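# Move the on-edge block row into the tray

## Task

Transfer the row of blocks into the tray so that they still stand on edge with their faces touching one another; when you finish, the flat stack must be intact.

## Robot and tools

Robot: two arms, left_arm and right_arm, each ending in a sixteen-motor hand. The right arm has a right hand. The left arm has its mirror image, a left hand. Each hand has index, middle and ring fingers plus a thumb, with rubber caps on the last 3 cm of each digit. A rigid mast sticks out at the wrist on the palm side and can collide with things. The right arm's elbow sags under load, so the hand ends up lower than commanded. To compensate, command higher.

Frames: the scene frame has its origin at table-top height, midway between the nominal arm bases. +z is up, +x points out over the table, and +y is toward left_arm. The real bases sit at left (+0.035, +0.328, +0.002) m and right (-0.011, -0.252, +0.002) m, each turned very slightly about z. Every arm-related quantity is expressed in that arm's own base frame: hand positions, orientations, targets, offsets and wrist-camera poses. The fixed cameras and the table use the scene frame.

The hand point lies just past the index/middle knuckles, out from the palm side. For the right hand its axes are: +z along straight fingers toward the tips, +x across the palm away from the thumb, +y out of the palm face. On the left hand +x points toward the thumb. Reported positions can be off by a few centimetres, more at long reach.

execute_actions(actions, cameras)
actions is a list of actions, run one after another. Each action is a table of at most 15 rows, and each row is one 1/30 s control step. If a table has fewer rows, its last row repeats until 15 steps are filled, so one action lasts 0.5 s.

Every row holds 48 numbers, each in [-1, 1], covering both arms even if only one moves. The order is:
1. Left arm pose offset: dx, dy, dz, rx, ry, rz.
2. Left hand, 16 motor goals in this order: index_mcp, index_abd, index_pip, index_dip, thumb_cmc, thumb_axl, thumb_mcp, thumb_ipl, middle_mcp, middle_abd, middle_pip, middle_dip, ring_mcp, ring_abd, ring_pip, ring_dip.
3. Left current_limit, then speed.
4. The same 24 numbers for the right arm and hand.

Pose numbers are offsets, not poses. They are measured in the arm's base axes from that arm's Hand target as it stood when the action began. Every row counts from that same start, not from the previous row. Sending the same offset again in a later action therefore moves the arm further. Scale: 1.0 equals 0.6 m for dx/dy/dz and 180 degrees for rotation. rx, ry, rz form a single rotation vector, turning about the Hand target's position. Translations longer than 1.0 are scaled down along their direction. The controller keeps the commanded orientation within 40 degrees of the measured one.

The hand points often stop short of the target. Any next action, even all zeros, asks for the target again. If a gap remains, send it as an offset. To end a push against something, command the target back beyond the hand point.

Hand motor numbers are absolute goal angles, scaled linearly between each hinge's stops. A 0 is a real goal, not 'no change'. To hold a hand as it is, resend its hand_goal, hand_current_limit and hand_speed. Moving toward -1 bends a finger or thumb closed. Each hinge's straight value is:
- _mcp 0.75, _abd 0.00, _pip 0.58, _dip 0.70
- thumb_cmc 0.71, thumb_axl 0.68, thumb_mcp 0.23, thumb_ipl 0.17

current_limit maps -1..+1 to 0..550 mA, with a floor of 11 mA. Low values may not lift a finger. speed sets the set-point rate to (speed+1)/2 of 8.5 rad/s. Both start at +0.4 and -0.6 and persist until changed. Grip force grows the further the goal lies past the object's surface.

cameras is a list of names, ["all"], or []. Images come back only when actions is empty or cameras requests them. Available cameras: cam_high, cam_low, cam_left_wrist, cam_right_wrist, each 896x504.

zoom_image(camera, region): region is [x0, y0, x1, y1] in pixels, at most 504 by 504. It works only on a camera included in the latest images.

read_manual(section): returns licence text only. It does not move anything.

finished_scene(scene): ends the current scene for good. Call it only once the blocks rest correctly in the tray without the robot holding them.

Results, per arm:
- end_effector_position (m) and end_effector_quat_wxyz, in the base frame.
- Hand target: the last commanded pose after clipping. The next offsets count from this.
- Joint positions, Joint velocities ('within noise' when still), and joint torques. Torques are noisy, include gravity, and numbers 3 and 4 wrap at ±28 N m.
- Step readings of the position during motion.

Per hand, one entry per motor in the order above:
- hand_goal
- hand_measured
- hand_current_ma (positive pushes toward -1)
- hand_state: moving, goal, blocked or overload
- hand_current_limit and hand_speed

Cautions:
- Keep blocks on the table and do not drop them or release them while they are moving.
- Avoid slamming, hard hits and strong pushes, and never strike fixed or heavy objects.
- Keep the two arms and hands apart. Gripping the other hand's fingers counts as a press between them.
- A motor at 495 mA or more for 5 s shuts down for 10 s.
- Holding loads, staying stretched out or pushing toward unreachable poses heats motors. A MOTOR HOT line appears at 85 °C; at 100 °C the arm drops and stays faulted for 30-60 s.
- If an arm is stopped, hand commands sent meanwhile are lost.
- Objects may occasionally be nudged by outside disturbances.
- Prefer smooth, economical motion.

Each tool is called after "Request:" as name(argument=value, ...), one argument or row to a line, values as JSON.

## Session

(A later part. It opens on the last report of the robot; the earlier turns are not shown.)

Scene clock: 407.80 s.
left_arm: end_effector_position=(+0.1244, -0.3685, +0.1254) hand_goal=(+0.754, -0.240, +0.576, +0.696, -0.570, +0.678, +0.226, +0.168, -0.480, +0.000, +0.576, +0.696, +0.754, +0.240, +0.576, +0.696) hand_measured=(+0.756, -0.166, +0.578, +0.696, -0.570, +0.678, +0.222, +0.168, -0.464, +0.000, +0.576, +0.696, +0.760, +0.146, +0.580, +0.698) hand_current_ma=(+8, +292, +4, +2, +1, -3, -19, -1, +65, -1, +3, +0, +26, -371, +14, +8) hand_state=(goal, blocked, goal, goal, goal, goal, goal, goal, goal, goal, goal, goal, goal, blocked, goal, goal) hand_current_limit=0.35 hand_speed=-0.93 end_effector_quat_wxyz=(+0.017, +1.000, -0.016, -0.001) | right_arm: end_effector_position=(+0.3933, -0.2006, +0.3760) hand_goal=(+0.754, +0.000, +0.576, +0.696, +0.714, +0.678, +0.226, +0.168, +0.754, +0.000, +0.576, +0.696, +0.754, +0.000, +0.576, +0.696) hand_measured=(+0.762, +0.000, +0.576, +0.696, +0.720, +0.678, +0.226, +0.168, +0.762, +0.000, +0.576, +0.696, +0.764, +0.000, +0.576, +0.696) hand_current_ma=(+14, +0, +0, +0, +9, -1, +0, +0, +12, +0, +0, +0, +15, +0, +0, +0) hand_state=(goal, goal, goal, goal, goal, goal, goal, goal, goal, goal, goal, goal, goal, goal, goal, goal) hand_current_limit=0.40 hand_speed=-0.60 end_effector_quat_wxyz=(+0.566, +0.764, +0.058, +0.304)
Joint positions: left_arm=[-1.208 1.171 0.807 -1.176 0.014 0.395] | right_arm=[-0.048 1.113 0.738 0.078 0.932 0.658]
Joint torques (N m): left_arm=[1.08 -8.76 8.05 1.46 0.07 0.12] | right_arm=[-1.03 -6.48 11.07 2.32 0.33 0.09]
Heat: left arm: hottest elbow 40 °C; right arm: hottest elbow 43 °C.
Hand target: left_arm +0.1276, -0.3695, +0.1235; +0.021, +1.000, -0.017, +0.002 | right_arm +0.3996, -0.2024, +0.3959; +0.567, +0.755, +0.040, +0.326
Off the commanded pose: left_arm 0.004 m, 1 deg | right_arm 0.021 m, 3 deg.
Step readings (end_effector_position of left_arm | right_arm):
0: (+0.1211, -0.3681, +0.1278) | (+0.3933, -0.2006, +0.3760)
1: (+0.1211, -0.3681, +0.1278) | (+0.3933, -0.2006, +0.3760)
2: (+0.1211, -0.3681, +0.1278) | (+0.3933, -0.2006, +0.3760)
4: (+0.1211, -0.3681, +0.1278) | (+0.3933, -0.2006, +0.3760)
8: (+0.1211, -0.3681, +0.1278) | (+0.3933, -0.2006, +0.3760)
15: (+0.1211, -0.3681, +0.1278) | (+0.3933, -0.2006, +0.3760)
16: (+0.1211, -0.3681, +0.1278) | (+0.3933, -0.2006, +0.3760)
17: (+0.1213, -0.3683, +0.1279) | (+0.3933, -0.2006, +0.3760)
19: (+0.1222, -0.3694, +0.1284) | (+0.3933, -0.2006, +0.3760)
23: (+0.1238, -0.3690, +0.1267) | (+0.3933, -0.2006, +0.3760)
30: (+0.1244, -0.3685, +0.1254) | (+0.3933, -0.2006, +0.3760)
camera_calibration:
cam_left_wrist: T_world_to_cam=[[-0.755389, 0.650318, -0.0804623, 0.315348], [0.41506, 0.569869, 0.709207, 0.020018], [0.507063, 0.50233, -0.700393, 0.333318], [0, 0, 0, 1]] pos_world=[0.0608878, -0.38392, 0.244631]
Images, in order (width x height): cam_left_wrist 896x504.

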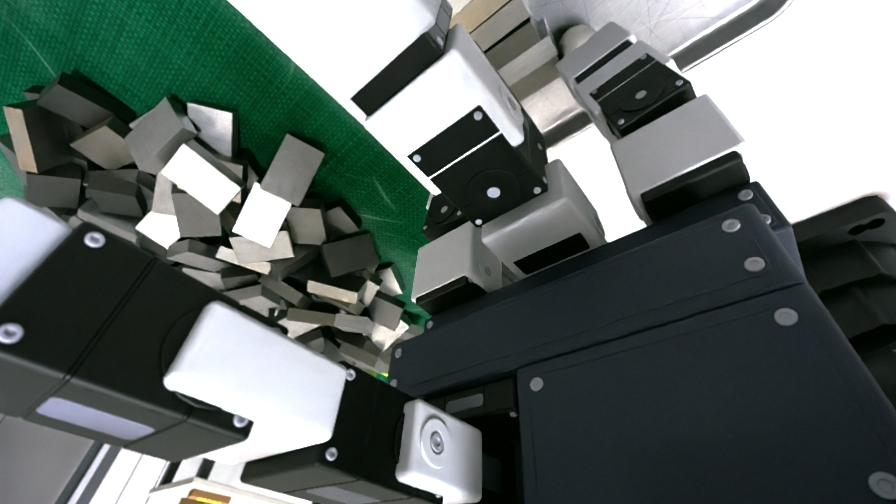

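Request:
execute_actions(
  actions=[
    [[0,0.001,0.0,0,0,0,0.754,-0.15,0.576,0.696,-0.57,0.678,0.226,0.168,-0.48,0,0.576,0.696,0.754,0.13,0.576,0.696,0.3,-0.95,0,0,0,0,0,0,0.754,0,0.576,0.696,0.714,0.678,0.226,0.168,0.754,0,0.576,0.696,0.754,0,0.576,0.696,0.4,-0.6]],
    [[0,0.001,0.0,0,0,0,0.754,-0.11,0.576,0.696,-0.57,0.678,0.226,0.168,-0.48,0,0.576,0.696,0.754,0.09,0.576,0.696,0.3,-0.95,0,0,0,0,0,0,0.754,0,0.576,0.696,0.714,0.678,0.226,0.168,0.754,0,0.576,0.696,0.754,0,0.576,0.696,0.4,-0.6]],
    [[0.0076,-0.0225,0.0575,-0.016,-0.0046,0,0.754,-0.09,0.576,0.696,-0.57,0.678,0.226,0.168,-0.48,0,0.576,0.696,0.754,0.07,0.576,0.696,0.3,-0.93,0,0,0,0,0,0,0.754,0,0.576,0.696,0.714,0.678,0.226,0.168,0.754,0,0.576,0.696,0.754,0,0.576,0.696,0.4,-0.6]],
    [[0.0008,-0.002,0.02,-0.0015,-0.0005,0,0.754,-0.08,0.576,0.696,-0.57,0.678,0.226,0.168,-0.48,0,0.576,0.696,0.754,0.07,0.576,0.696,0.3,-0.93,0,0,0,0,0,0,0.754,0,0.576,0.696,0.714,0.678,0.226,0.168,0.754,0,0.576,0.696,0.754,0,0.576,0.696,0.4,-0.6]],
    [[0.0008,0.005,0.05,0,0,0,0.754,-0.0,0.576,0.696,-0.57,0.678,0.226,0.168,-0.48,0,0.576,0.696,0.754,0.0,0.576,0.696,0.3,-0.9,0,0,0,0,0,0,0.754,0,0.576,0.696,0.714,0.678,0.226,0.168,0.754,0,0.576,0.696,0.754,0,0.576,0.696,0.4,-0.6]],
  ],
  cameras=["cam_left_wrist"],
)

Request:
zoom_image(
  camera="cam_left_wrist",
  region=[460, 0, 620, 140],
)

Scene clock: 411.53 s.
left_arm: end_effector_position=(+0.1266, -0.3686, +0.1791) hand_goal=(+0.754, +0.000, +0.576, +0.696, -0.570, +0.678, +0.226, +0.168, -0.480, +0.000, +0.576, +0.696, +0.754, +0.000, +0.576, +0.696) hand_measured=(+0.756, -0.004, +0.578, +0.696, -0.570, +0.678, +0.222, +0.168, -0.464, +0.000, +0.576, +0.696, +0.754, +0.004, +0.578, +0.698) hand_current_ma=(+4, -11, +4, +2, +1, -3, -19, -1, +65, -1, +3, +0, +3, +11, +8, +8) hand_state=(goal, goal, goal, goal, goal, goal, goal, goal, goal, goal, goal, goal, goal, goal, goal, goal) hand_current_limit=0.30 hand_speed=-0.90 end_effector_quat_wxyz=(+0.032, +0.999, -0.015, +0.005) | right_arm: end_effector_position=(+0.3933, -0.2006, +0.3760) hand_goal=(+0.754, +0.000, +0.576, +0.696, +0.714, +0.678, +0.226, +0.168, +0.754, +0.000, +0.576, +0.696, +0.754, +0.000, +0.576, +0.696) hand_measured=(+0.762, +0.000, +0.576, +0.696, +0.720, +0.678, +0.226, +0.168, +0.762, +0.000, +0.576, +0.696, +0.764, +0.000, +0.576, +0.696) hand_current_ma=(+14, +0, +0, +0, +9, -1, +0, +0, +12, +0, +0, +0, +15, +0, +0, +0) hand_state=(goal, goal, goal, goal, goal, goal, goal, goal, goal, goal, goal, goal, goal, goal, goal, goal) hand_current_limit=0.40 hand_speed=-0.60 end_effector_quat_wxyz=(+0.566, +0.764, +0.058, +0.304)
Joint positions: left_arm=[-1.201 1.107 0.899 -1.299 0.015 0.399] | right_arm=[-0.048 1.113 0.738 0.078 0.932 0.658]
Joint torques (N m): left_arm=[1.55 -8.23 12.56 0.4 0.26 0.17] | right_arm=[-1.08 -6.48 11.06 2.32 0.34 0.08]
Heat: left arm: hottest elbow 40 °C; right arm: hottest elbow 43 °C.
Hand target: left_arm +0.1331, -0.3800, +0.2001; +0.049, +0.999, -0.017, +0.011 | right_arm +0.3996, -0.2024, +0.3959; +0.567, +0.755, +0.040, +0.326
Off the commanded pose: left_arm 0.025 m, 2 deg | right_arm 0.021 m, 3 deg.
Step readings (end_effector_position of left_arm | right_arm):
0: (+0.1244, -0.3685, +0.1254) | (+0.3933, -0.2006, +0.3760)
1: (+0.1244, -0.3685, +0.1254) | (+0.3933, -0.2006, +0.3760)
2: (+0.1244, -0.3685, +0.1254) | (+0.3933, -0.2006, +0.3760)
4: (+0.1244, -0.3685, +0.1254) | (+0.3933, -0.2006, +0.3760)
8: (+0.1244, -0.3685, +0.1254) | (+0.3933, -0.2006, +0.3760)
15: (+0.1245, -0.3688, +0.1255) | (+0.3933, -0.2006, +0.3760)
16: (+0.1246, -0.3689, +0.1255) | (+0.3933, -0.2006, +0.3760)
17: (+0.1248, -0.3691, +0.1256) | (+0.3933, -0.2006, +0.3760)
19: (+0.1250, -0.3698, +0.1259) | (+0.3933, -0.2006, +0.3760)
23: (+0.1254, -0.3698, +0.1260) | (+0.3933, -0.2006, +0.3760)
30: (+0.1254, -0.3698, +0.1260) | (+0.3933, -0.2006, +0.3760)
31: (+0.1254, -0.3698, +0.1260) | (+0.3933, -0.2006, +0.3760)
32: (+0.1254, -0.3698, +0.1261) | (+0.3933, -0.2006, +0.3760)
34: (+0.1253, -0.3697, +0.1270) | (+0.3933, -0.2006, +0.3760)
38: (+0.1245, -0.3678, +0.1311) | (+0.3933, -0.2006, +0.3760)
45: (+0.1242, -0.3667, +0.1332) | (+0.3933, -0.2006, +0.3760)
46: (+0.1242, -0.3667, +0.1333) | (+0.3933, -0.2006, +0.3760)
47: (+0.1241, -0.3664, +0.1335) | (+0.3933, -0.2006, +0.3760)
49: (+0.1240, -0.3662, +0.1352) | (+0.3933, -0.2006, +0.3760)
53: (+0.1248, -0.3683, +0.1422) | (+0.3933, -0.2006, +0.3760)
60: (+0.1253, -0.3697, +0.1465) | (+0.3933, -0.2006, +0.3760)
61: (+0.1252, -0.3695, +0.1465) | (+0.3933, -0.2006, +0.3760)
62: (+0.1249, -0.3685, +0.1470) | (+0.3933, -0.2006, +0.3760)
64: (+0.1244, -0.3659, +0.1506) | (+0.3933, -0.2006, +0.3760)
68: (+0.1257, -0.3667, +0.1674) | (+0.3933, -0.2006, +0.3760)
75: (+0.1269, -0.3692, +0.1794) | (+0.3933, -0.2006, +0.3760)
camera_calibration:
cam_left_wrist: T_world_to_cam=[[-0.756387, 0.645209, -0.107634, 0.324442], [0.40619, 0.592266, 0.695867, -0.00718474], [0.512727, 0.482624, -0.71006, 0.363595], [0, 0, 0, 1]] pos_world=[0.0618968, -0.380557, 0.298095]
Images, in order (width x height): cam_left_wrist 896x504.

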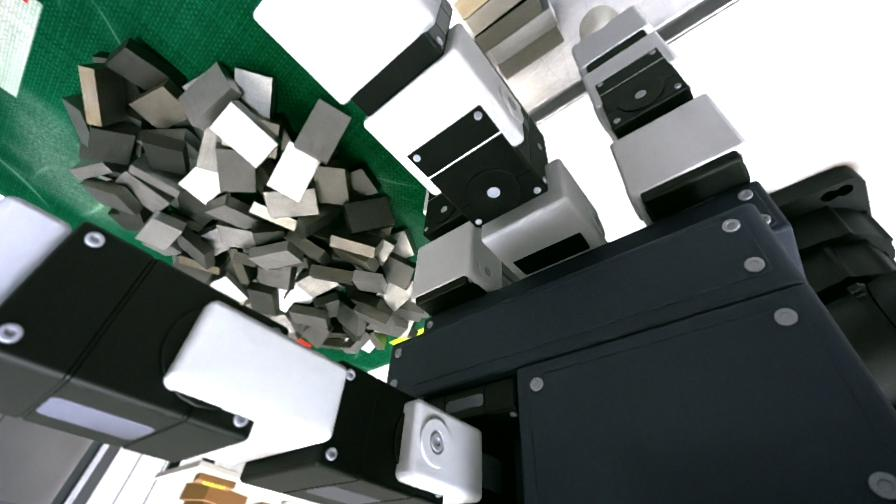

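Scaled by 3.150.

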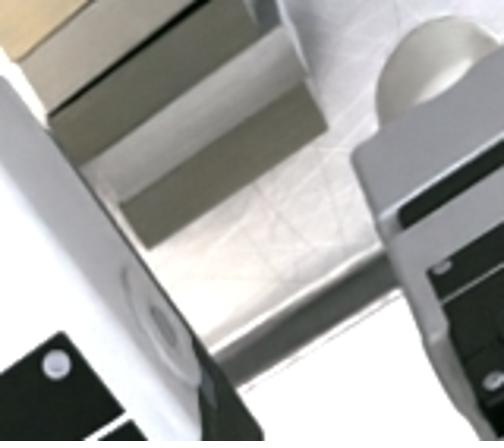

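Request:
execute_actions(
  actions=[],
)

Request:
zoom_image(
  camera="cam_left_wrist",
  region=[460, 0, 620, 140],
)

Request:
zoom_image(
  camera="cam_low",
  region=[395, 225, 465, 285],
)

Request:
zoom_image(
  camera="cam_high",
  region=[400, 30, 540, 140],
)

Scene clock: 412.10 s.
left_arm: end_effector_position=(+0.1266, -0.3686, +0.1791) hand_goal=(+0.754, +0.000, +0.576, +0.696, -0.570, +0.678, +0.226, +0.168, -0.480, +0.000, +0.576, +0.696, +0.754, +0.000, +0.576, +0.696) hand_measured=(+0.756, -0.004, +0.578, +0.696, -0.570, +0.678, +0.222, +0.168, -0.464, +0.000, +0.576, +0.696, +0.754, +0.004, +0.578, +0.698) hand_current_ma=(+4, -11, +4, +2, +1, -3, -19, -1, +65, -1, +3, +0, +3, +11, +8, +8) hand_state=(goal, goal, goal, goal, goal, goal, goal, goal, goal, goal, goal, goal, goal, goal, goal, goal) hand_current_limit=0.30 hand_speed=-0.90 end_effector_quat_wxyz=(+0.032, +0.999, -0.015, +0.005) | right_arm: end_effector_position=(+0.3933, -0.2006, +0.3760) hand_goal=(+0.754, +0.000, +0.576, +0.696, +0.714, +0.678, +0.226, +0.168, +0.754, +0.000, +0.576, +0.696, +0.754, +0.000, +0.576, +0.696) hand_measured=(+0.762, +0.000, +0.576, +0.696, +0.720, +0.678, +0.226, +0.168, +0.762, +0.000, +0.576, +0.696, +0.764, +0.000, +0.576, +0.696) hand_current_ma=(+14, +0, +0, +0, +9, -1, +0, +0, +12, +0, +0, +0, +15, +0, +0, +0) hand_state=(goal, goal, goal, goal, goal, goal, goal, goal, goal, goal, goal, goal, goal, goal, goal, goal) hand_current_limit=0.40 hand_speed=-0.60 end_effector_quat_wxyz=(+0.566, +0.764, +0.058, +0.304)
Joint positions: left_arm=[-1.201 1.107 0.899 -1.299 0.015 0.399] | right_arm=[-0.048 1.113 0.738 0.078 0.932 0.658]
Joint velocities: within noise
Joint torques (N m): left_arm=[1.32 -8.23 12.59 0.32 0.24 0.15] | right_arm=[-1.08 -6.36 11.07 2.29 0.33 0.08]
Heat: left arm: hottest elbow 40 °C; right arm: hottest elbow 43 °C.
Hand target: left_arm +0.1331, -0.3800, +0.2001; +0.049, +0.999, -0.017, +0.011 | right_arm +0.3996, -0.2024, +0.3959; +0.567, +0.755, +0.040, +0.326
Off the commanded pose: left_arm 0.025 m, 2 deg | right_arm 0.021 m, 3 deg.
camera_calibration:
cam_left_wrist: T_world_to_cam=[[-0.756129, 0.64551, -0.107634, 0.324541], [0.406422, 0.592101, 0.695871, -0.00726345], [0.512923, 0.482423, -0.710055, 0.363505], [0, 0, 0, 1]] pos_world=[0.0618973, -0.380557, 0.298095]
cam_right_wrist: T_world_to_cam=[[-0.766703, -0.594303, 0.242838, 0.127917], [-0.610924, 0.559121, -0.560496, 0.523152], [0.197328, -0.578089, -0.791754, 0.232826], [0, 0, 0, 1]] pos_world=[0.371737, -0.0818893, 0.446502]

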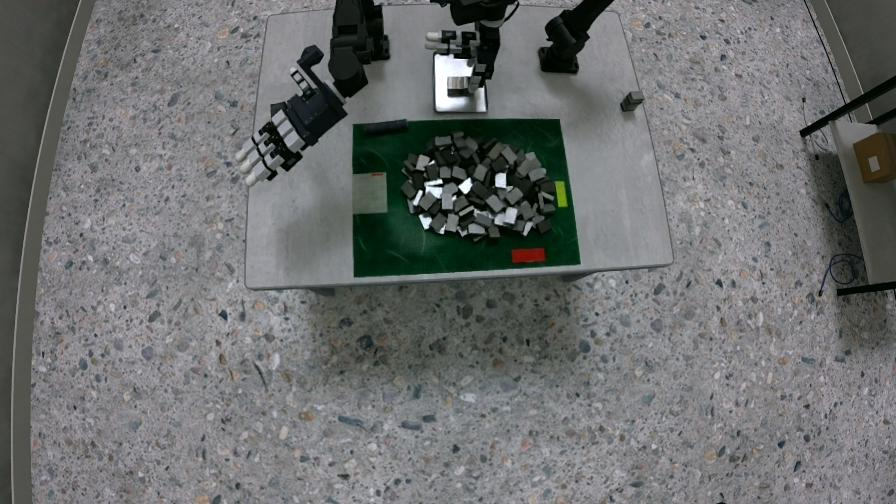

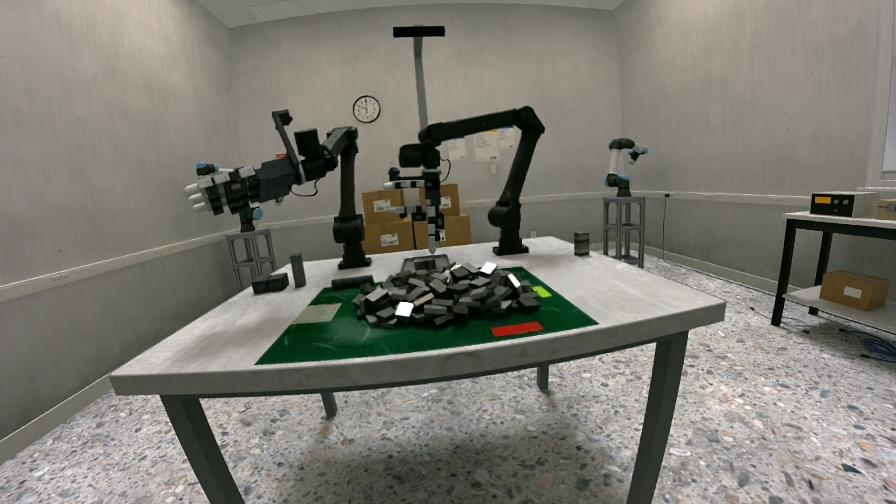

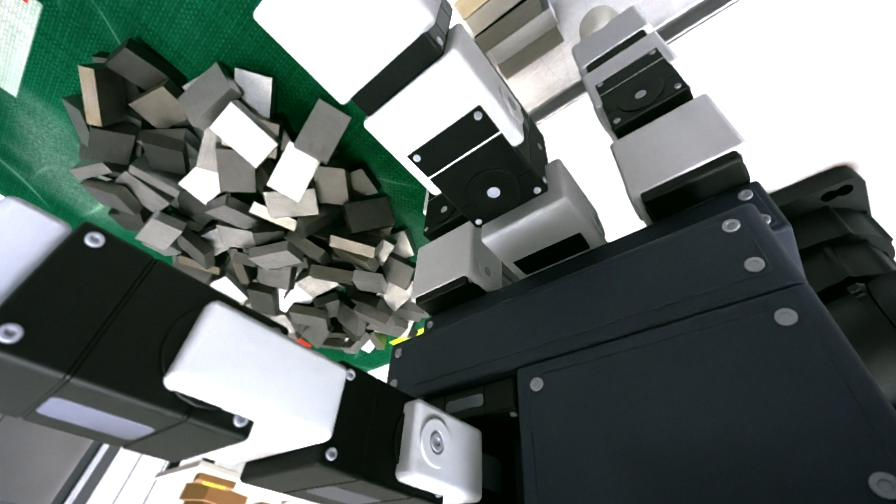

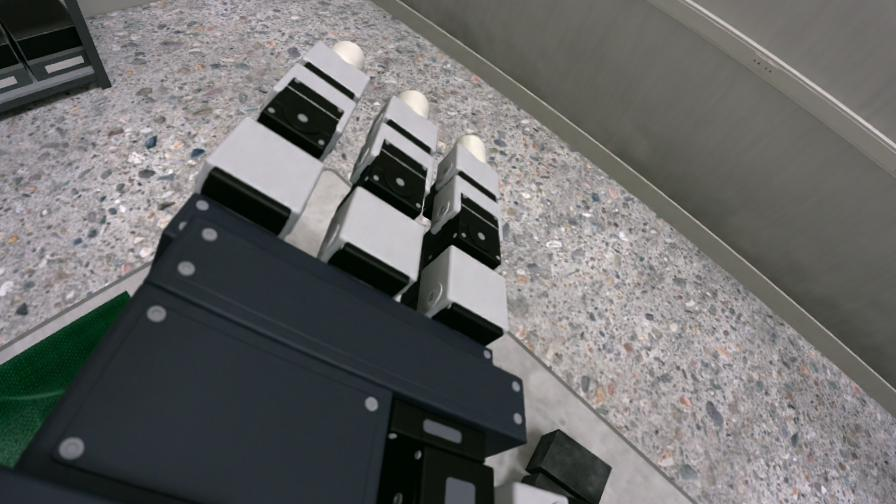

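Scaled by 3.150.

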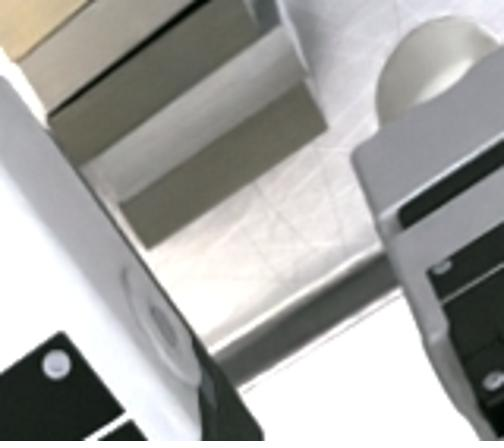

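Scaled by 7.200.

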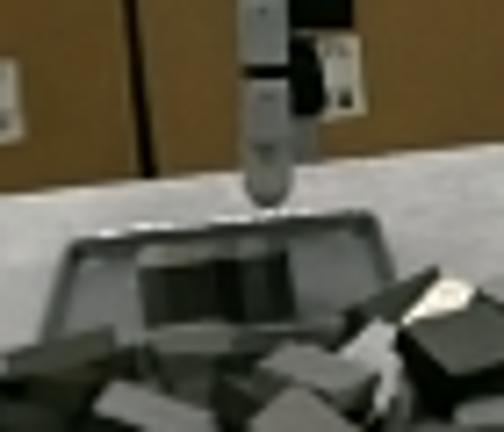

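Scaled by 3.600.

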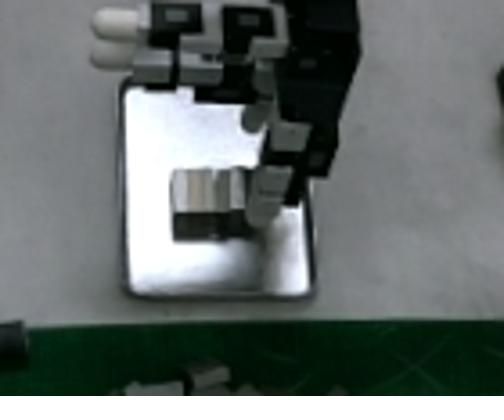

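Request:
execute_actions(
  actions=[
    [[0.0305,-0.0383,0,0.0034,0,0.0833,0.754,0.05,0.576,0.696,-0.57,0.678,0.226,0.168,-0.48,0,0.576,0.696,0.754,-0.05,0.576,0.696,0.3,-0.9,0,0,0,0,0,0,0.754,0,0.576,0.696,0.714,0.678,0.226,0.168,0.754,0,0.576,0.696,0.754,0,0.576,0.696,0.4,-0.6]],
    [[0.0268,0.0217,0,0.0034,0,0.0833,0.754,0.09,0.576,0.696,-0.57,0.678,0.226,0.168,-0.48,0,0.576,0.696,0.754,-0.09,0.576,0.696,0.3,-0.9,0,0,0,0,0,0,0.754,0,0.576,0.696,0.714,0.678,0.226,0.168,0.754,0,0.576,0.696,0.754,0,0.576,0.696,0.4,-0.6]],
  ],
)

Scene clock: 414.80 s.
left_arm: end_effector_position=(+0.1644, -0.3743, +0.1822) hand_goal=(+0.754, +0.090, +0.576, +0.696, -0.570, +0.678, +0.226, +0.168, -0.480, +0.000, +0.576, +0.696, +0.754, -0.090, +0.576, +0.696) hand_measured=(+0.754, +0.086, +0.578, +0.696, -0.570, +0.678, +0.222, +0.168, -0.464, +0.000, +0.576, +0.696, +0.754, -0.086, +0.578, +0.698) hand_current_ma=(+3, -14, +4, +2, +0, -3, -19, -1, +65, -1, +3, +0, +3, +14, +8, +8) hand_state=(goal, goal, goal, goal, goal, goal, goal, goal, goal, goal, goal, goal, goal, goal, goal, goal) hand_current_limit=0.30 hand_speed=-0.90 end_effector_quat_wxyz=(+0.021, +0.971, +0.238, +0.020) | right_arm: end_effector_position=(+0.3933, -0.2006, +0.3760) hand_goal=(+0.754, +0.000, +0.576, +0.696, +0.714, +0.678, +0.226, +0.168, +0.754, +0.000, +0.576, +0.696, +0.754, +0.000, +0.576, +0.696) hand_measured=(+0.762, +0.000, +0.576, +0.696, +0.720, +0.678, +0.226, +0.168, +0.762, +0.000, +0.576, +0.696, +0.764, +0.000, +0.576, +0.696) hand_current_ma=(+14, +0, +0, +0, +9, -1, +0, +0, +12, +0, +0, +0, +15, +0, +0, +0) hand_state=(goal, goal, goal, goal, goal, goal, goal, goal, goal, goal, goal, goal, goal, goal, goal, goal) hand_current_limit=0.40 hand_speed=-0.60 end_effector_quat_wxyz=(+0.566, +0.764, +0.058, +0.304)
Joint positions: left_arm=[-1.262 1.187 0.969 -1.309 -0.038 -0.172] | right_arm=[-0.048 1.113 0.738 0.078 0.932 0.658]
Joint torques (N m): left_arm=[0.26 -8.35 12.93 0.28 -0.18 -0.11] | right_arm=[-1.03 -6.42 11.06 2.29 0.34 0.09]
Heat: left arm: hottest elbow 41 °C; right arm: hottest elbow 43 °C.
Hand target: left_arm +0.1674, -0.3900, +0.2001; +0.034, +0.969, +0.242, +0.023 | right_arm +0.3996, -0.2024, +0.3959; +0.567, +0.755, +0.040, +0.326
Off the commanded pose: left_arm 0.024 m, 2 deg | right_arm 0.021 m, 3 deg.
Step readings (end_effector_position of left_arm | right_arm):
0: (+0.1266, -0.3686, +0.1791) | (+0.3933, -0.2006, +0.3760)
1: (+0.1267, -0.3685, +0.1791) | (+0.3933, -0.2006, +0.3760)
2: (+0.1280, -0.3687, +0.1792) | (+0.3933, -0.2006, +0.3760)
4: (+0.1320, -0.3713, +0.1801) | (+0.3933, -0.2006, +0.3760)
8: (+0.1390, -0.3818, +0.1819) | (+0.3933, -0.2006, +0.3760)
15: (+0.1436, -0.3857, +0.1801) | (+0.3933, -0.2006, +0.3760)
16: (+0.1446, -0.3853, +0.1803) | (+0.3933, -0.2006, +0.3760)
17: (+0.1465, -0.3844, +0.1803) | (+0.3933, -0.2006, +0.3760)
19: (+0.1506, -0.3824, +0.1808) | (+0.3933, -0.2006, +0.3760)
23: (+0.1576, -0.3778, +0.1817) | (+0.3933, -0.2006, +0.3760)
30: (+0.1624, -0.3760, +0.1829) | (+0.3933, -0.2006, +0.3760)

Request:
execute_actions(
  actions=[
    [[0.0202,0.028,0,0.0034,0,0.0833,0.754,0.09,0.576,0.696,-0.57,0.678,0.226,0.168,-0.48,0,0.576,0.696,0.754,-0.09,0.576,0.696,0.3,-0.9,0,0,0,0,0,0,0.754,0,0.576,0.696,0.714,0.678,0.226,0.168,0.754,0,0.576,0.696,0.754,0,0.576,0.696,0.4,-0.6]],
    [[0.0125,0.0322,0,0.0034,0,0.0833,0.754,0.09,0.576,0.696,-0.57,0.678,0.226,0.168,-0.48,0,0.576,0.696,0.754,-0.09,0.576,0.696,0.3,-0.9,0,0,0,0,0,0,0.754,0,0.576,0.696,0.714,0.678,0.226,0.168,0.754,0,0.576,0.696,0.754,0,0.576,0.696,0.4,-0.6]],
    [[0.0035,0.0343,0,0.0034,0,0.0833,0.754,0.09,0.576,0.696,-0.57,0.678,0.226,0.168,-0.48,0,0.576,0.696,0.754,-0.09,0.576,0.696,0.3,-0.9,0,0,0,0,0,0,0.754,0,0.576,0.696,0.714,0.678,0.226,0.168,0.754,0,0.576,0.696,0.754,0,0.576,0.696,0.4,-0.6]],
    [[-0.0053,0.034,0,0.0034,0,0.0833,0.754,0.09,0.576,0.696,-0.57,0.678,0.226,0.168,-0.48,0,0.576,0.696,0.754,-0.09,0.576,0.696,0.3,-0.9,0,0,0,0,0,0,0.754,0,0.576,0.696,0.714,0.678,0.226,0.168,0.754,0,0.576,0.696,0.754,0,0.576,0.696,0.4,-0.6]],
  ],
  cameras=["cam_left_wrist","cam_high","cam_low"],
)

Scene clock: 417.57 s.
left_arm: end_effector_position=(+0.1841, -0.2979, +0.1864) hand_goal=(+0.754, +0.090, +0.576, +0.696, -0.570, +0.678, +0.226, +0.168, -0.480, +0.000, +0.576, +0.696, +0.754, -0.090, +0.576, +0.696) hand_measured=(+0.754, +0.086, +0.578, +0.696, -0.570, +0.678, +0.222, +0.168, -0.464, +0.000, +0.576, +0.696, +0.754, -0.086, +0.578, +0.698) hand_current_ma=(+3, -14, +4, +2, +0, -3, -19, -1, +65, -1, +3, +0, +3, +12, +8, +8) hand_state=(goal, goal, goal, goal, goal, goal, goal, goal, goal, goal, goal, goal, goal, goal, goal, goal) hand_current_limit=0.30 hand_speed=-0.90 end_effector_quat_wxyz=(-0.014, +0.722, +0.690, +0.046) | right_arm: end_effector_position=(+0.3933, -0.2006, +0.3760) hand_goal=(+0.754, +0.000, +0.576, +0.696, +0.714, +0.678, +0.226, +0.168, +0.754, +0.000, +0.576, +0.696, +0.754, +0.000, +0.576, +0.696) hand_measured=(+0.762, +0.000, +0.576, +0.696, +0.720, +0.678, +0.226, +0.168, +0.762, +0.000, +0.576, +0.696, +0.764, +0.000, +0.576, +0.696) hand_current_ma=(+14, +0, +0, +0, +9, -1, +0, +0, +12, +0, +0, +0, +15, +0, +0, +0) hand_state=(goal, goal, goal, goal, goal, goal, goal, goal, goal, goal, goal, goal, goal, goal, goal, goal) hand_current_limit=0.40 hand_speed=-0.60 end_effector_quat_wxyz=(+0.566, +0.764, +0.058, +0.304)
Joint positions: left_arm=[-1.304 1.273 1.048 -1.413 -0.067 -1.261] | right_arm=[-0.048 1.113 0.738 0.078 0.932 0.658]
Joint torques (N m): left_arm=[0.15 -9.52 12.36 -0.17 -0.41 -0.13] | right_arm=[-1.03 -6.42 11.07 2.29 0.33 0.08]
Heat: left arm: hottest elbow 41 °C; right arm: hottest elbow 43 °C.
Hand target: left_arm +0.1860, -0.3128, +0.1999; -0.002, +0.719, +0.693, +0.041 | right_arm +0.3996, -0.2024, +0.3959; +0.567, +0.755, +0.040, +0.326
Off the commanded pose: left_arm 0.020 m, 1 deg | right_arm 0.021 m, 3 deg.
Step readings (end_effector_position of left_arm | right_arm):
0: (+0.1644, -0.3743, +0.1822) | (+0.3933, -0.2006, +0.3760)
1: (+0.1647, -0.3741, +0.1823) | (+0.3933, -0.2006, +0.3760)
2: (+0.1656, -0.3727, +0.1822) | (+0.3933, -0.2006, +0.3760)
4: (+0.1675, -0.3692, +0.1822) | (+0.3933, -0.2006, +0.3760)
8: (+0.1717, -0.3630, +0.1828) | (+0.3933, -0.2006, +0.3760)
15: (+0.1756, -0.3597, +0.1830) | (+0.3933, -0.2006, +0.3760)
16: (+0.1759, -0.3592, +0.1829) | (+0.3933, -0.2006, +0.3760)
17: (+0.1767, -0.3573, +0.1829) | (+0.3933, -0.2006, +0.3760)
19: (+0.1782, -0.3529, +0.1831) | (+0.3933, -0.2006, +0.3760)
23: (+0.1806, -0.3454, +0.1834) | (+0.3933, -0.2006, +0.3760)
30: (+0.1840, -0.3409, +0.1837) | (+0.3933, -0.2006, +0.3760)
31: (+0.1842, -0.3403, +0.1837) | (+0.3933, -0.2006, +0.3760)
32: (+0.1845, -0.3383, +0.1839) | (+0.3933, -0.2006, +0.3760)
34: (+0.1850, -0.3335, +0.1841) | (+0.3933, -0.2006, +0.3760)
38: (+0.1855, -0.3258, +0.1848) | (+0.3933, -0.2006, +0.3760)
45: (+0.1870, -0.3205, +0.1847) | (+0.3933, -0.2006, +0.3760)
46: (+0.1870, -0.3198, +0.1846) | (+0.3933, -0.2006, +0.3760)
47: (+0.1869, -0.3179, +0.1850) | (+0.3933, -0.2006, +0.3760)
49: (+0.1861, -0.3132, +0.1853) | (+0.3933, -0.2006, +0.3760)
53: (+0.1851, -0.3058, +0.1860) | (+0.3933, -0.2006, +0.3760)
60: (+0.1844, -0.3003, +0.1859) | (+0.3933, -0.2006, +0.3760)
camera_calibration:
cam_left_wrist: T_world_to_cam=[[-0.657152, -0.738232, -0.152198, -0.0989748], [-0.574869, 0.360269, 0.734665, 0.0268552], [-0.487521, 0.570281, -0.661138, 0.506328], [0, 0, 0, 1]] pos_world=[0.197242, -0.371491, 0.299959]
Images, in order (width x height): cam_high 896x504, cam_low 896x504, cam_left_wrist 896x504.

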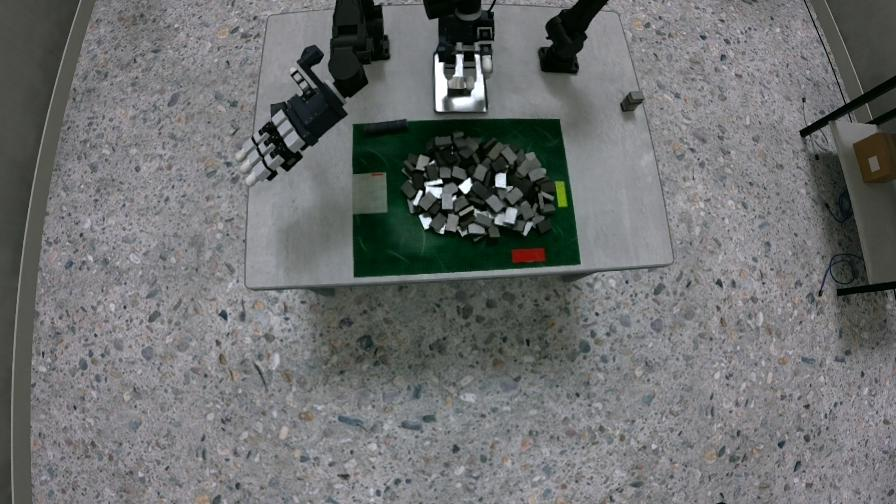

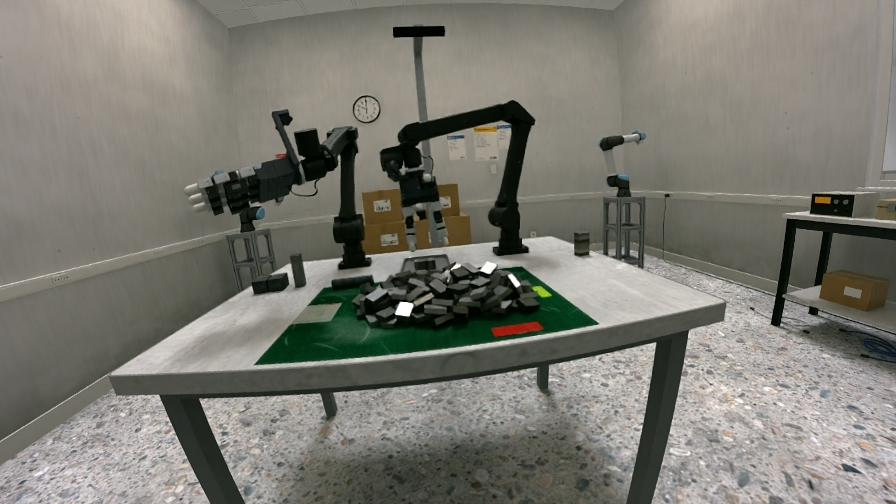

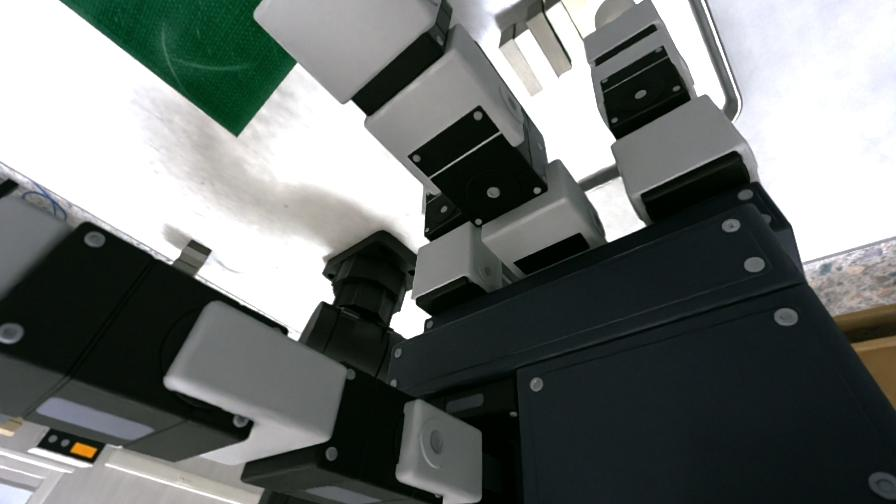

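Request:
zoom_image(
  camera="cam_left_wrist",
  region=[460, 0, 620, 140],
)

Request:
zoom_image(
  camera="cam_high",
  region=[420, 30, 504, 120],
)

Scaled by 3.150.

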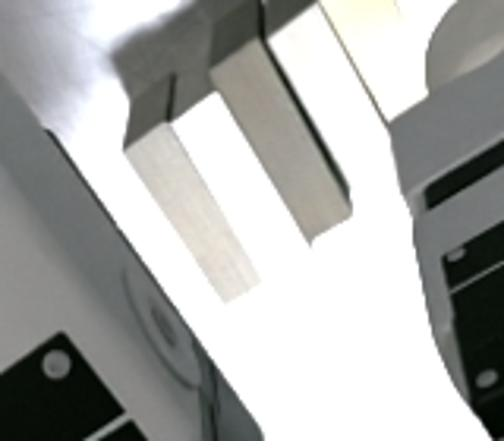

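Scaled by 5.600.

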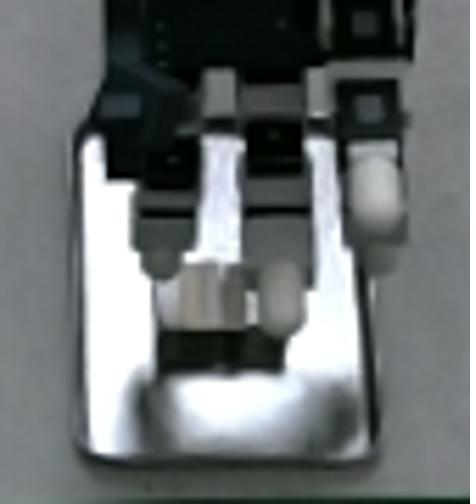

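Request:
execute_actions(
  actions=[
    [[-0.004,0.01,-0.046,-0.0134,0.0075,0.003,0.754,0.09,0.576,0.696,-0.57,0.678,0.226,0.168,-0.48,0,0.576,0.696,0.754,-0.09,0.576,0.696,0.3,-0.9,0,0,0,0,0,0,0.754,0,0.576,0.696,0.714,0.678,0.226,0.168,0.754,0,0.576,0.696,0.754,0,0.576,0.696,0.4,-0.6]],
    [[-0.0043,0.0105,-0.047,-0.0134,0.0075,0.003,0.754,0.09,0.576,0.696,-0.57,0.678,0.226,0.168,-0.48,0,0.576,0.696,0.754,-0.09,0.576,0.696,0.3,-0.9,0,0,0,0,0,0,0.754,0,0.576,0.696,0.714,0.678,0.226,0.168,0.754,0,0.576,0.696,0.754,0,0.576,0.696,0.4,-0.6]],
  ],
  cameras=["cam_left_wrist","cam_high","cam_low"],
)

Request:
zoom_image(
  camera="cam_left_wrist",
  region=[460, 0, 640, 140],
)

Request:
zoom_image(
  camera="cam_high",
  region=[420, 30, 504, 120],
)

Request:
zoom_image(
  camera="cam_low",
  region=[390, 215, 470, 285],
)

Scene clock: 419.50 s.
left_arm: end_effector_position=(+0.1793, -0.3025, +0.1448) hand_goal=(+0.754, +0.090, +0.576, +0.696, -0.570, +0.678, +0.226, +0.168, -0.480, +0.000, +0.576, +0.696, +0.754, -0.090, +0.576, +0.696) hand_measured=(+0.754, +0.086, +0.578, +0.696, -0.570, +0.678, +0.222, +0.168, -0.464, +0.000, +0.576, +0.696, +0.754, -0.086, +0.578, +0.698) hand_current_ma=(+3, -11, +4, +2, +0, -3, -19, -1, +65, -1, +3, +0, +3, +11, +8, +8) hand_state=(goal, goal, goal, goal, goal, goal, goal, goal, goal, goal, goal, goal, goal, goal, goal, goal) hand_current_limit=0.30 hand_speed=-0.90 end_effector_quat_wxyz=(+0.008, +0.717, +0.697, -0.001) | right_arm: end_effector_position=(+0.3933, -0.2006, +0.3760) hand_goal=(+0.754, +0.000, +0.576, +0.696, +0.714, +0.678, +0.226, +0.168, +0.754, +0.000, +0.576, +0.696, +0.754, +0.000, +0.576, +0.696) hand_measured=(+0.762, +0.000, +0.576, +0.696, +0.720, +0.678, +0.226, +0.168, +0.762, +0.000, +0.576, +0.696, +0.764, +0.000, +0.576, +0.696) hand_current_ma=(+14, +0, +0, +0, +9, -1, +0, +0, +12, +0, +0, +0, +15, +0, +0, +0) hand_state=(goal, goal, goal, goal, goal, goal, goal, goal, goal, goal, goal, goal, goal, goal, goal, goal) hand_current_limit=0.40 hand_speed=-0.60 end_effector_quat_wxyz=(+0.566, +0.764, +0.058, +0.304)
Joint positions: left_arm=[-1.289 1.258 0.939 -1.237 -0.005 -1.262] | right_arm=[-0.048 1.113 0.738 0.078 0.932 0.658]
Joint torques (N m): left_arm=[1.08 -11.11 7.86 0.85 -0.11 -0.01] | right_arm=[-1.08 -6.42 11.07 2.32 0.33 0.09]
Heat: left arm: hottest elbow 41 °C; right arm: hottest elbow 43 °C.
Hand target: left_arm +0.1811, -0.3005, +0.1443; +0.012, +0.713, +0.701, -0.005 | right_arm +0.3996, -0.2024, +0.3959; +0.567, +0.755, +0.040, +0.326
Off the commanded pose: left_arm 0.003 m, 1 deg | right_arm 0.021 m, 3 deg.
Step readings (end_effector_position of left_arm | right_arm):
0: (+0.1841, -0.2979, +0.1864) | (+0.3933, -0.2006, +0.3760)
1: (+0.1841, -0.2979, +0.1864) | (+0.3933, -0.2006, +0.3760)
2: (+0.1837, -0.2987, +0.1860) | (+0.3933, -0.2006, +0.3760)
4: (+0.1830, -0.3037, +0.1847) | (+0.3933, -0.2006, +0.3760)
8: (+0.1832, -0.3111, +0.1806) | (+0.3933, -0.2006, +0.3760)
15: (+0.1823, -0.3091, +0.1749) | (+0.3933, -0.2006, +0.3760)
16: (+0.1821, -0.3091, +0.1743) | (+0.3933, -0.2006, +0.3760)
17: (+0.1816, -0.3103, +0.1724) | (+0.3933, -0.2006, +0.3760)
19: (+0.1800, -0.3102, +0.1649) | (+0.3933, -0.2006, +0.3760)
23: (+0.1783, -0.3020, +0.1487) | (+0.3933, -0.2006, +0.3760)
30: (+0.1792, -0.3021, +0.1447) | (+0.3933, -0.2006, +0.3760)
camera_calibration:
cam_left_wrist: T_world_to_cam=[[-0.648955, -0.758773, -0.0558688, -0.133419], [-0.553832, 0.420772, 0.718485, 0.0731396], [-0.521659, 0.497206, -0.693295, 0.467858], [0, 0, 0, 1]] pos_world=[0.197987, -0.364632, 0.26436]
Images, in order (width x height): cam_high 896x504, cam_low 896x504, cam_left_wrist 896x504.

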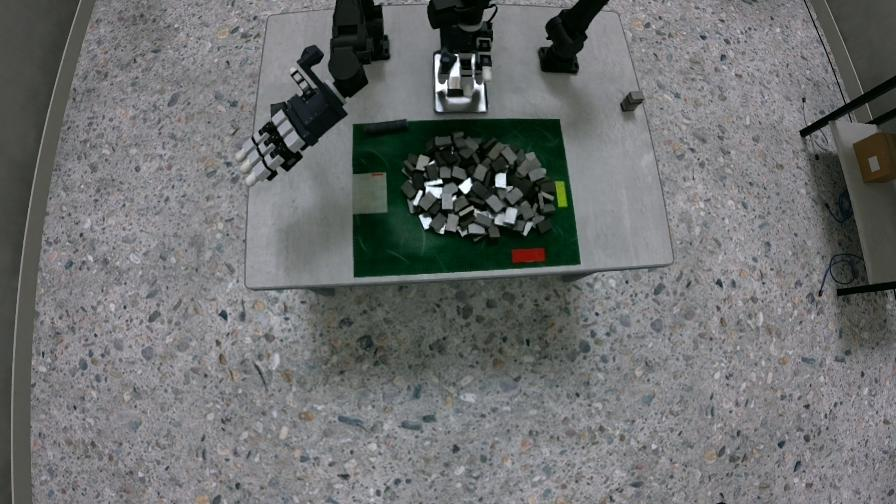

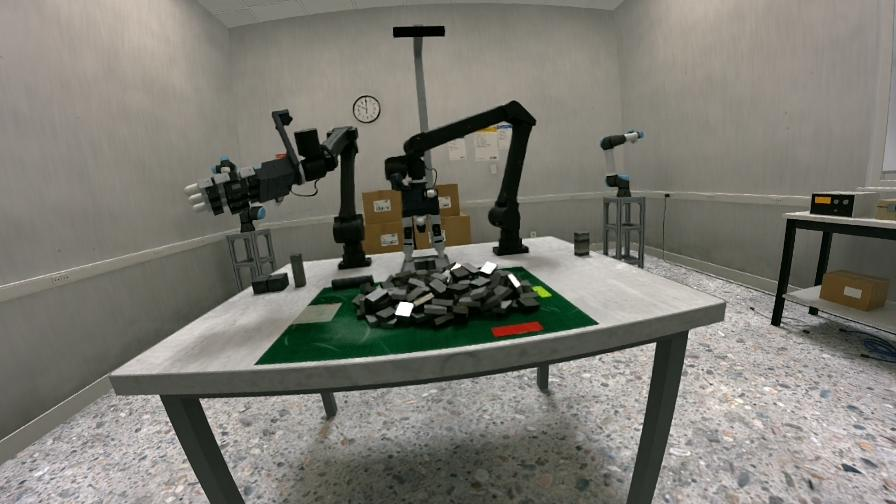

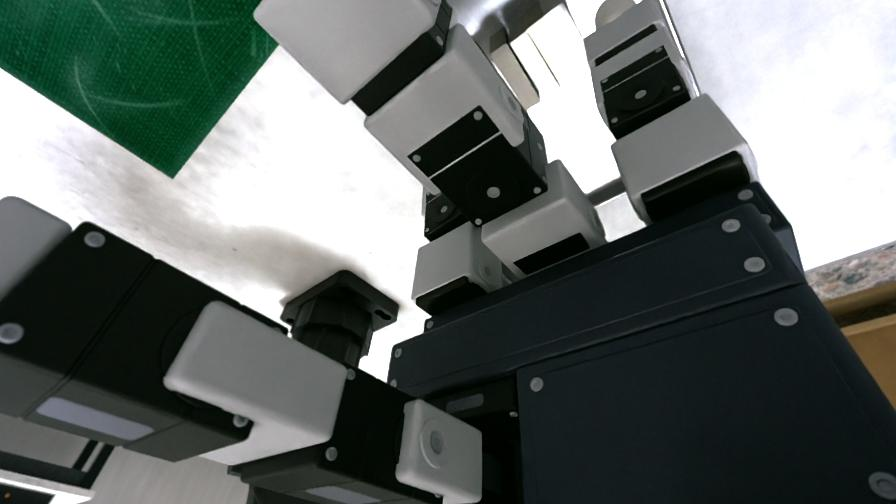

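Scaled by 2.800.

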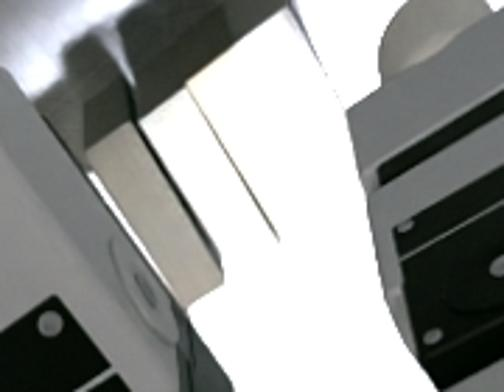

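Scaled by 5.600.

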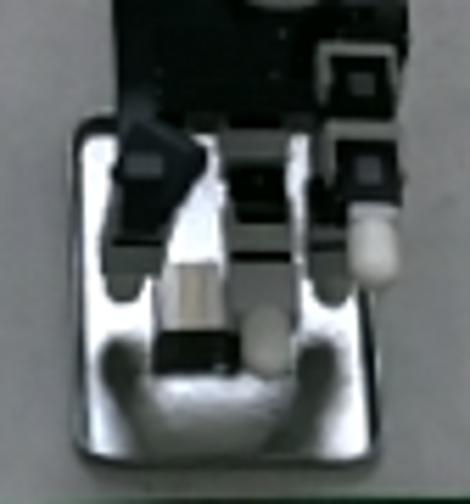

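Scaled by 6.300.

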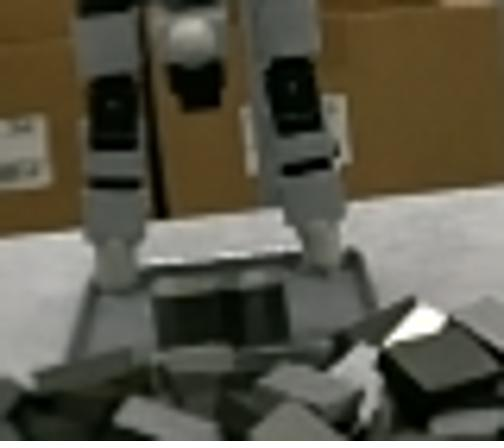

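Request:
execute_actions(
  actions=[
    [[0,0.0012,-0.024,0.003,0.002,0,0.754,0.09,0.576,0.696,-0.57,0.678,0.226,0.168,-0.48,0,0.576,0.696,0.754,-0.09,0.576,0.696,0.3,-0.9,0,0,0,0,0,0,0.754,0,0.576,0.696,0.714,0.678,0.226,0.168,0.754,0,0.576,0.696,0.754,0,0.576,0.696,0.4,-0.6]],
    [[0,0.0005,-0.0225,0,0,0,0.754,0.09,0.576,0.696,-0.57,0.678,0.226,0.168,-0.48,0,0.576,0.696,0.754,-0.09,0.576,0.696,0.3,-0.9,0,0,0,0,0,0,0.754,0,0.576,0.696,0.714,0.678,0.226,0.168,0.754,0,0.576,0.696,0.754,0,0.576,0.696,0.4,-0.6]],
  ],
  cameras=["cam_high","cam_low"],
)

Request:
zoom_image(
  camera="cam_high",
  region=[420, 30, 504, 120],
)

Request:
zoom_image(
  camera="cam_low",
  region=[390, 215, 470, 285],
)

Scene clock: 421.10 s.
left_arm: end_effector_position=(+0.1791, -0.3019, +0.1243) hand_goal=(+0.754, +0.090, +0.576, +0.696, -0.570, +0.678, +0.226, +0.168, -0.480, +0.000, +0.576, +0.696, +0.754, -0.090, +0.576, +0.696) hand_measured=(+0.754, +0.086, +0.578, +0.696, -0.570, +0.678, +0.222, +0.168, -0.464, +0.000, +0.576, +0.696, +0.754, -0.086, +0.578, +0.698) hand_current_ma=(+3, -11, +4, +2, +0, -3, -19, -1, +65, -1, +3, +0, +3, +11, +8, +8) hand_state=(goal, goal, goal, goal, goal, goal, goal, goal, goal, goal, goal, goal, goal, goal, goal, goal) hand_current_limit=0.30 hand_speed=-0.90 end_effector_quat_wxyz=(+0.012, +0.716, +0.698, -0.006) | right_arm: end_effector_position=(+0.3933, -0.2006, +0.3760) hand_goal=(+0.754, +0.000, +0.576, +0.696, +0.714, +0.678, +0.226, +0.168, +0.754, +0.000, +0.576, +0.696, +0.754, +0.000, +0.576, +0.696) hand_measured=(+0.762, +0.000, +0.576, +0.696, +0.720, +0.678, +0.226, +0.168, +0.762, +0.000, +0.576, +0.696, +0.764, +0.000, +0.576, +0.696) hand_current_ma=(+14, +0, +0, +0, +9, -1, +0, +0, +12, +0, +0, +0, +15, +0, +0, +0) hand_state=(goal, goal, goal, goal, goal, goal, goal, goal, goal, goal, goal, goal, goal, goal, goal, goal) hand_current_limit=0.40 hand_speed=-0.60 end_effector_quat_wxyz=(+0.566, +0.764, +0.058, +0.304)
Joint positions: left_arm=[-1.288 1.268 0.891 -1.166 -0.001 -1.262] | right_arm=[-0.048 1.113 0.738 0.078 0.932 0.658]
Joint torques (N m): left_arm=[1.44 -9.23 7.64 0.94 -0.11 0.03] | right_arm=[-1.03 -6.48 11.04 2.29 0.33 0.09]
Heat: left arm: hottest elbow 41 °C; right arm: hottest elbow 43 °C.
Hand target: left_arm +0.1811, -0.2995, +0.1163; +0.006, +0.713, +0.701, -0.004 | right_arm +0.3996, -0.2024, +0.3959; +0.567, +0.755, +0.040, +0.326
Off the commanded pose: left_arm 0.008 m, 1 deg | right_arm 0.021 m, 3 deg.
Step readings (end_effector_position of left_arm | right_arm):
0: (+0.1794, -0.3026, +0.1448) | (+0.3933, -0.2006, +0.3760)
1: (+0.1793, -0.3027, +0.1448) | (+0.3933, -0.2006, +0.3760)
2: (+0.1793, -0.3030, +0.1443) | (+0.3933, -0.2006, +0.3760)
4: (+0.1794, -0.3036, +0.1423) | (+0.3933, -0.2006, +0.3760)
8: (+0.1790, -0.3019, +0.1379) | (+0.3933, -0.2006, +0.3760)
15: (+0.1791, -0.3021, +0.1370) | (+0.3933, -0.2006, +0.3760)
16: (+0.1792, -0.3021, +0.1369) | (+0.3933, -0.2006, +0.3760)
17: (+0.1793, -0.3026, +0.1363) | (+0.3933, -0.2006, +0.3760)
19: (+0.1795, -0.3031, +0.1337) | (+0.3933, -0.2006, +0.3760)
23: (+0.1789, -0.3015, +0.1274) | (+0.3933, -0.2006, +0.3760)
30: (+0.1791, -0.3016, +0.1243) | (+0.3933, -0.2006, +0.3760)
Images, in order (width x height): cam_high 896x504, cam_low 896x504.

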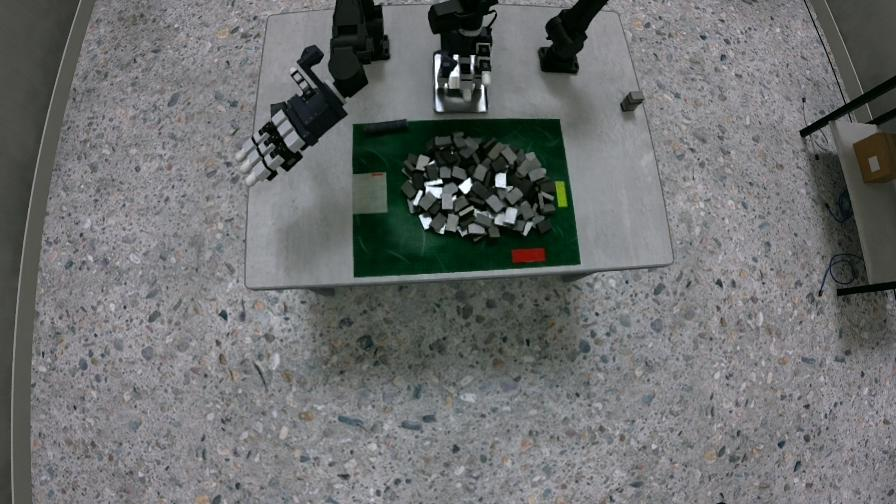

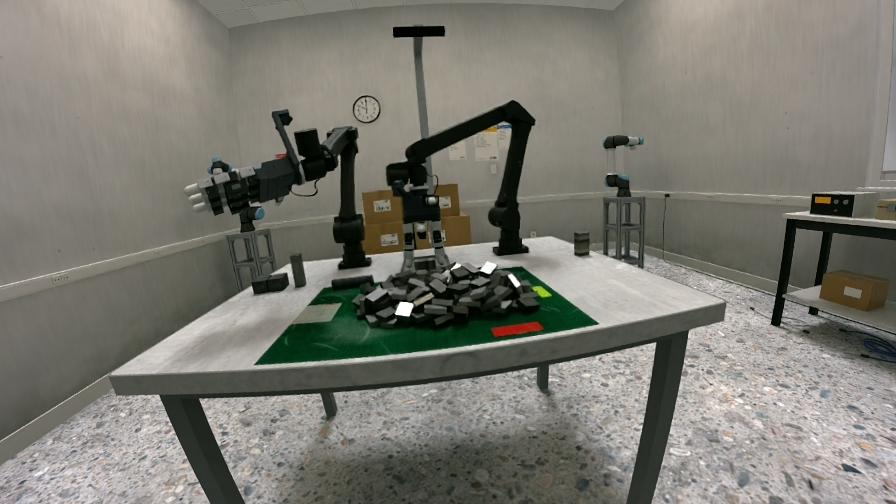

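Scaled by 5.600.

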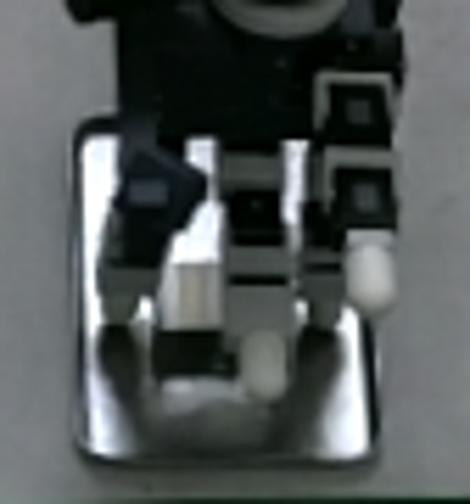

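Scaled by 6.300.

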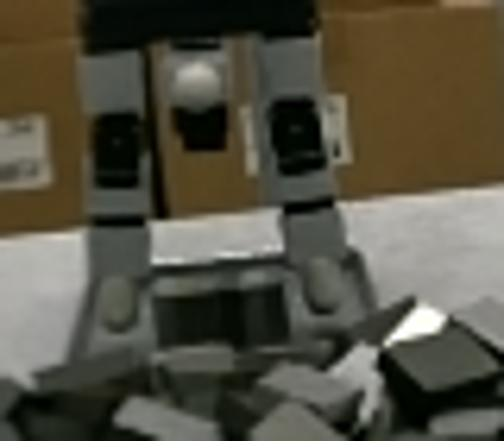

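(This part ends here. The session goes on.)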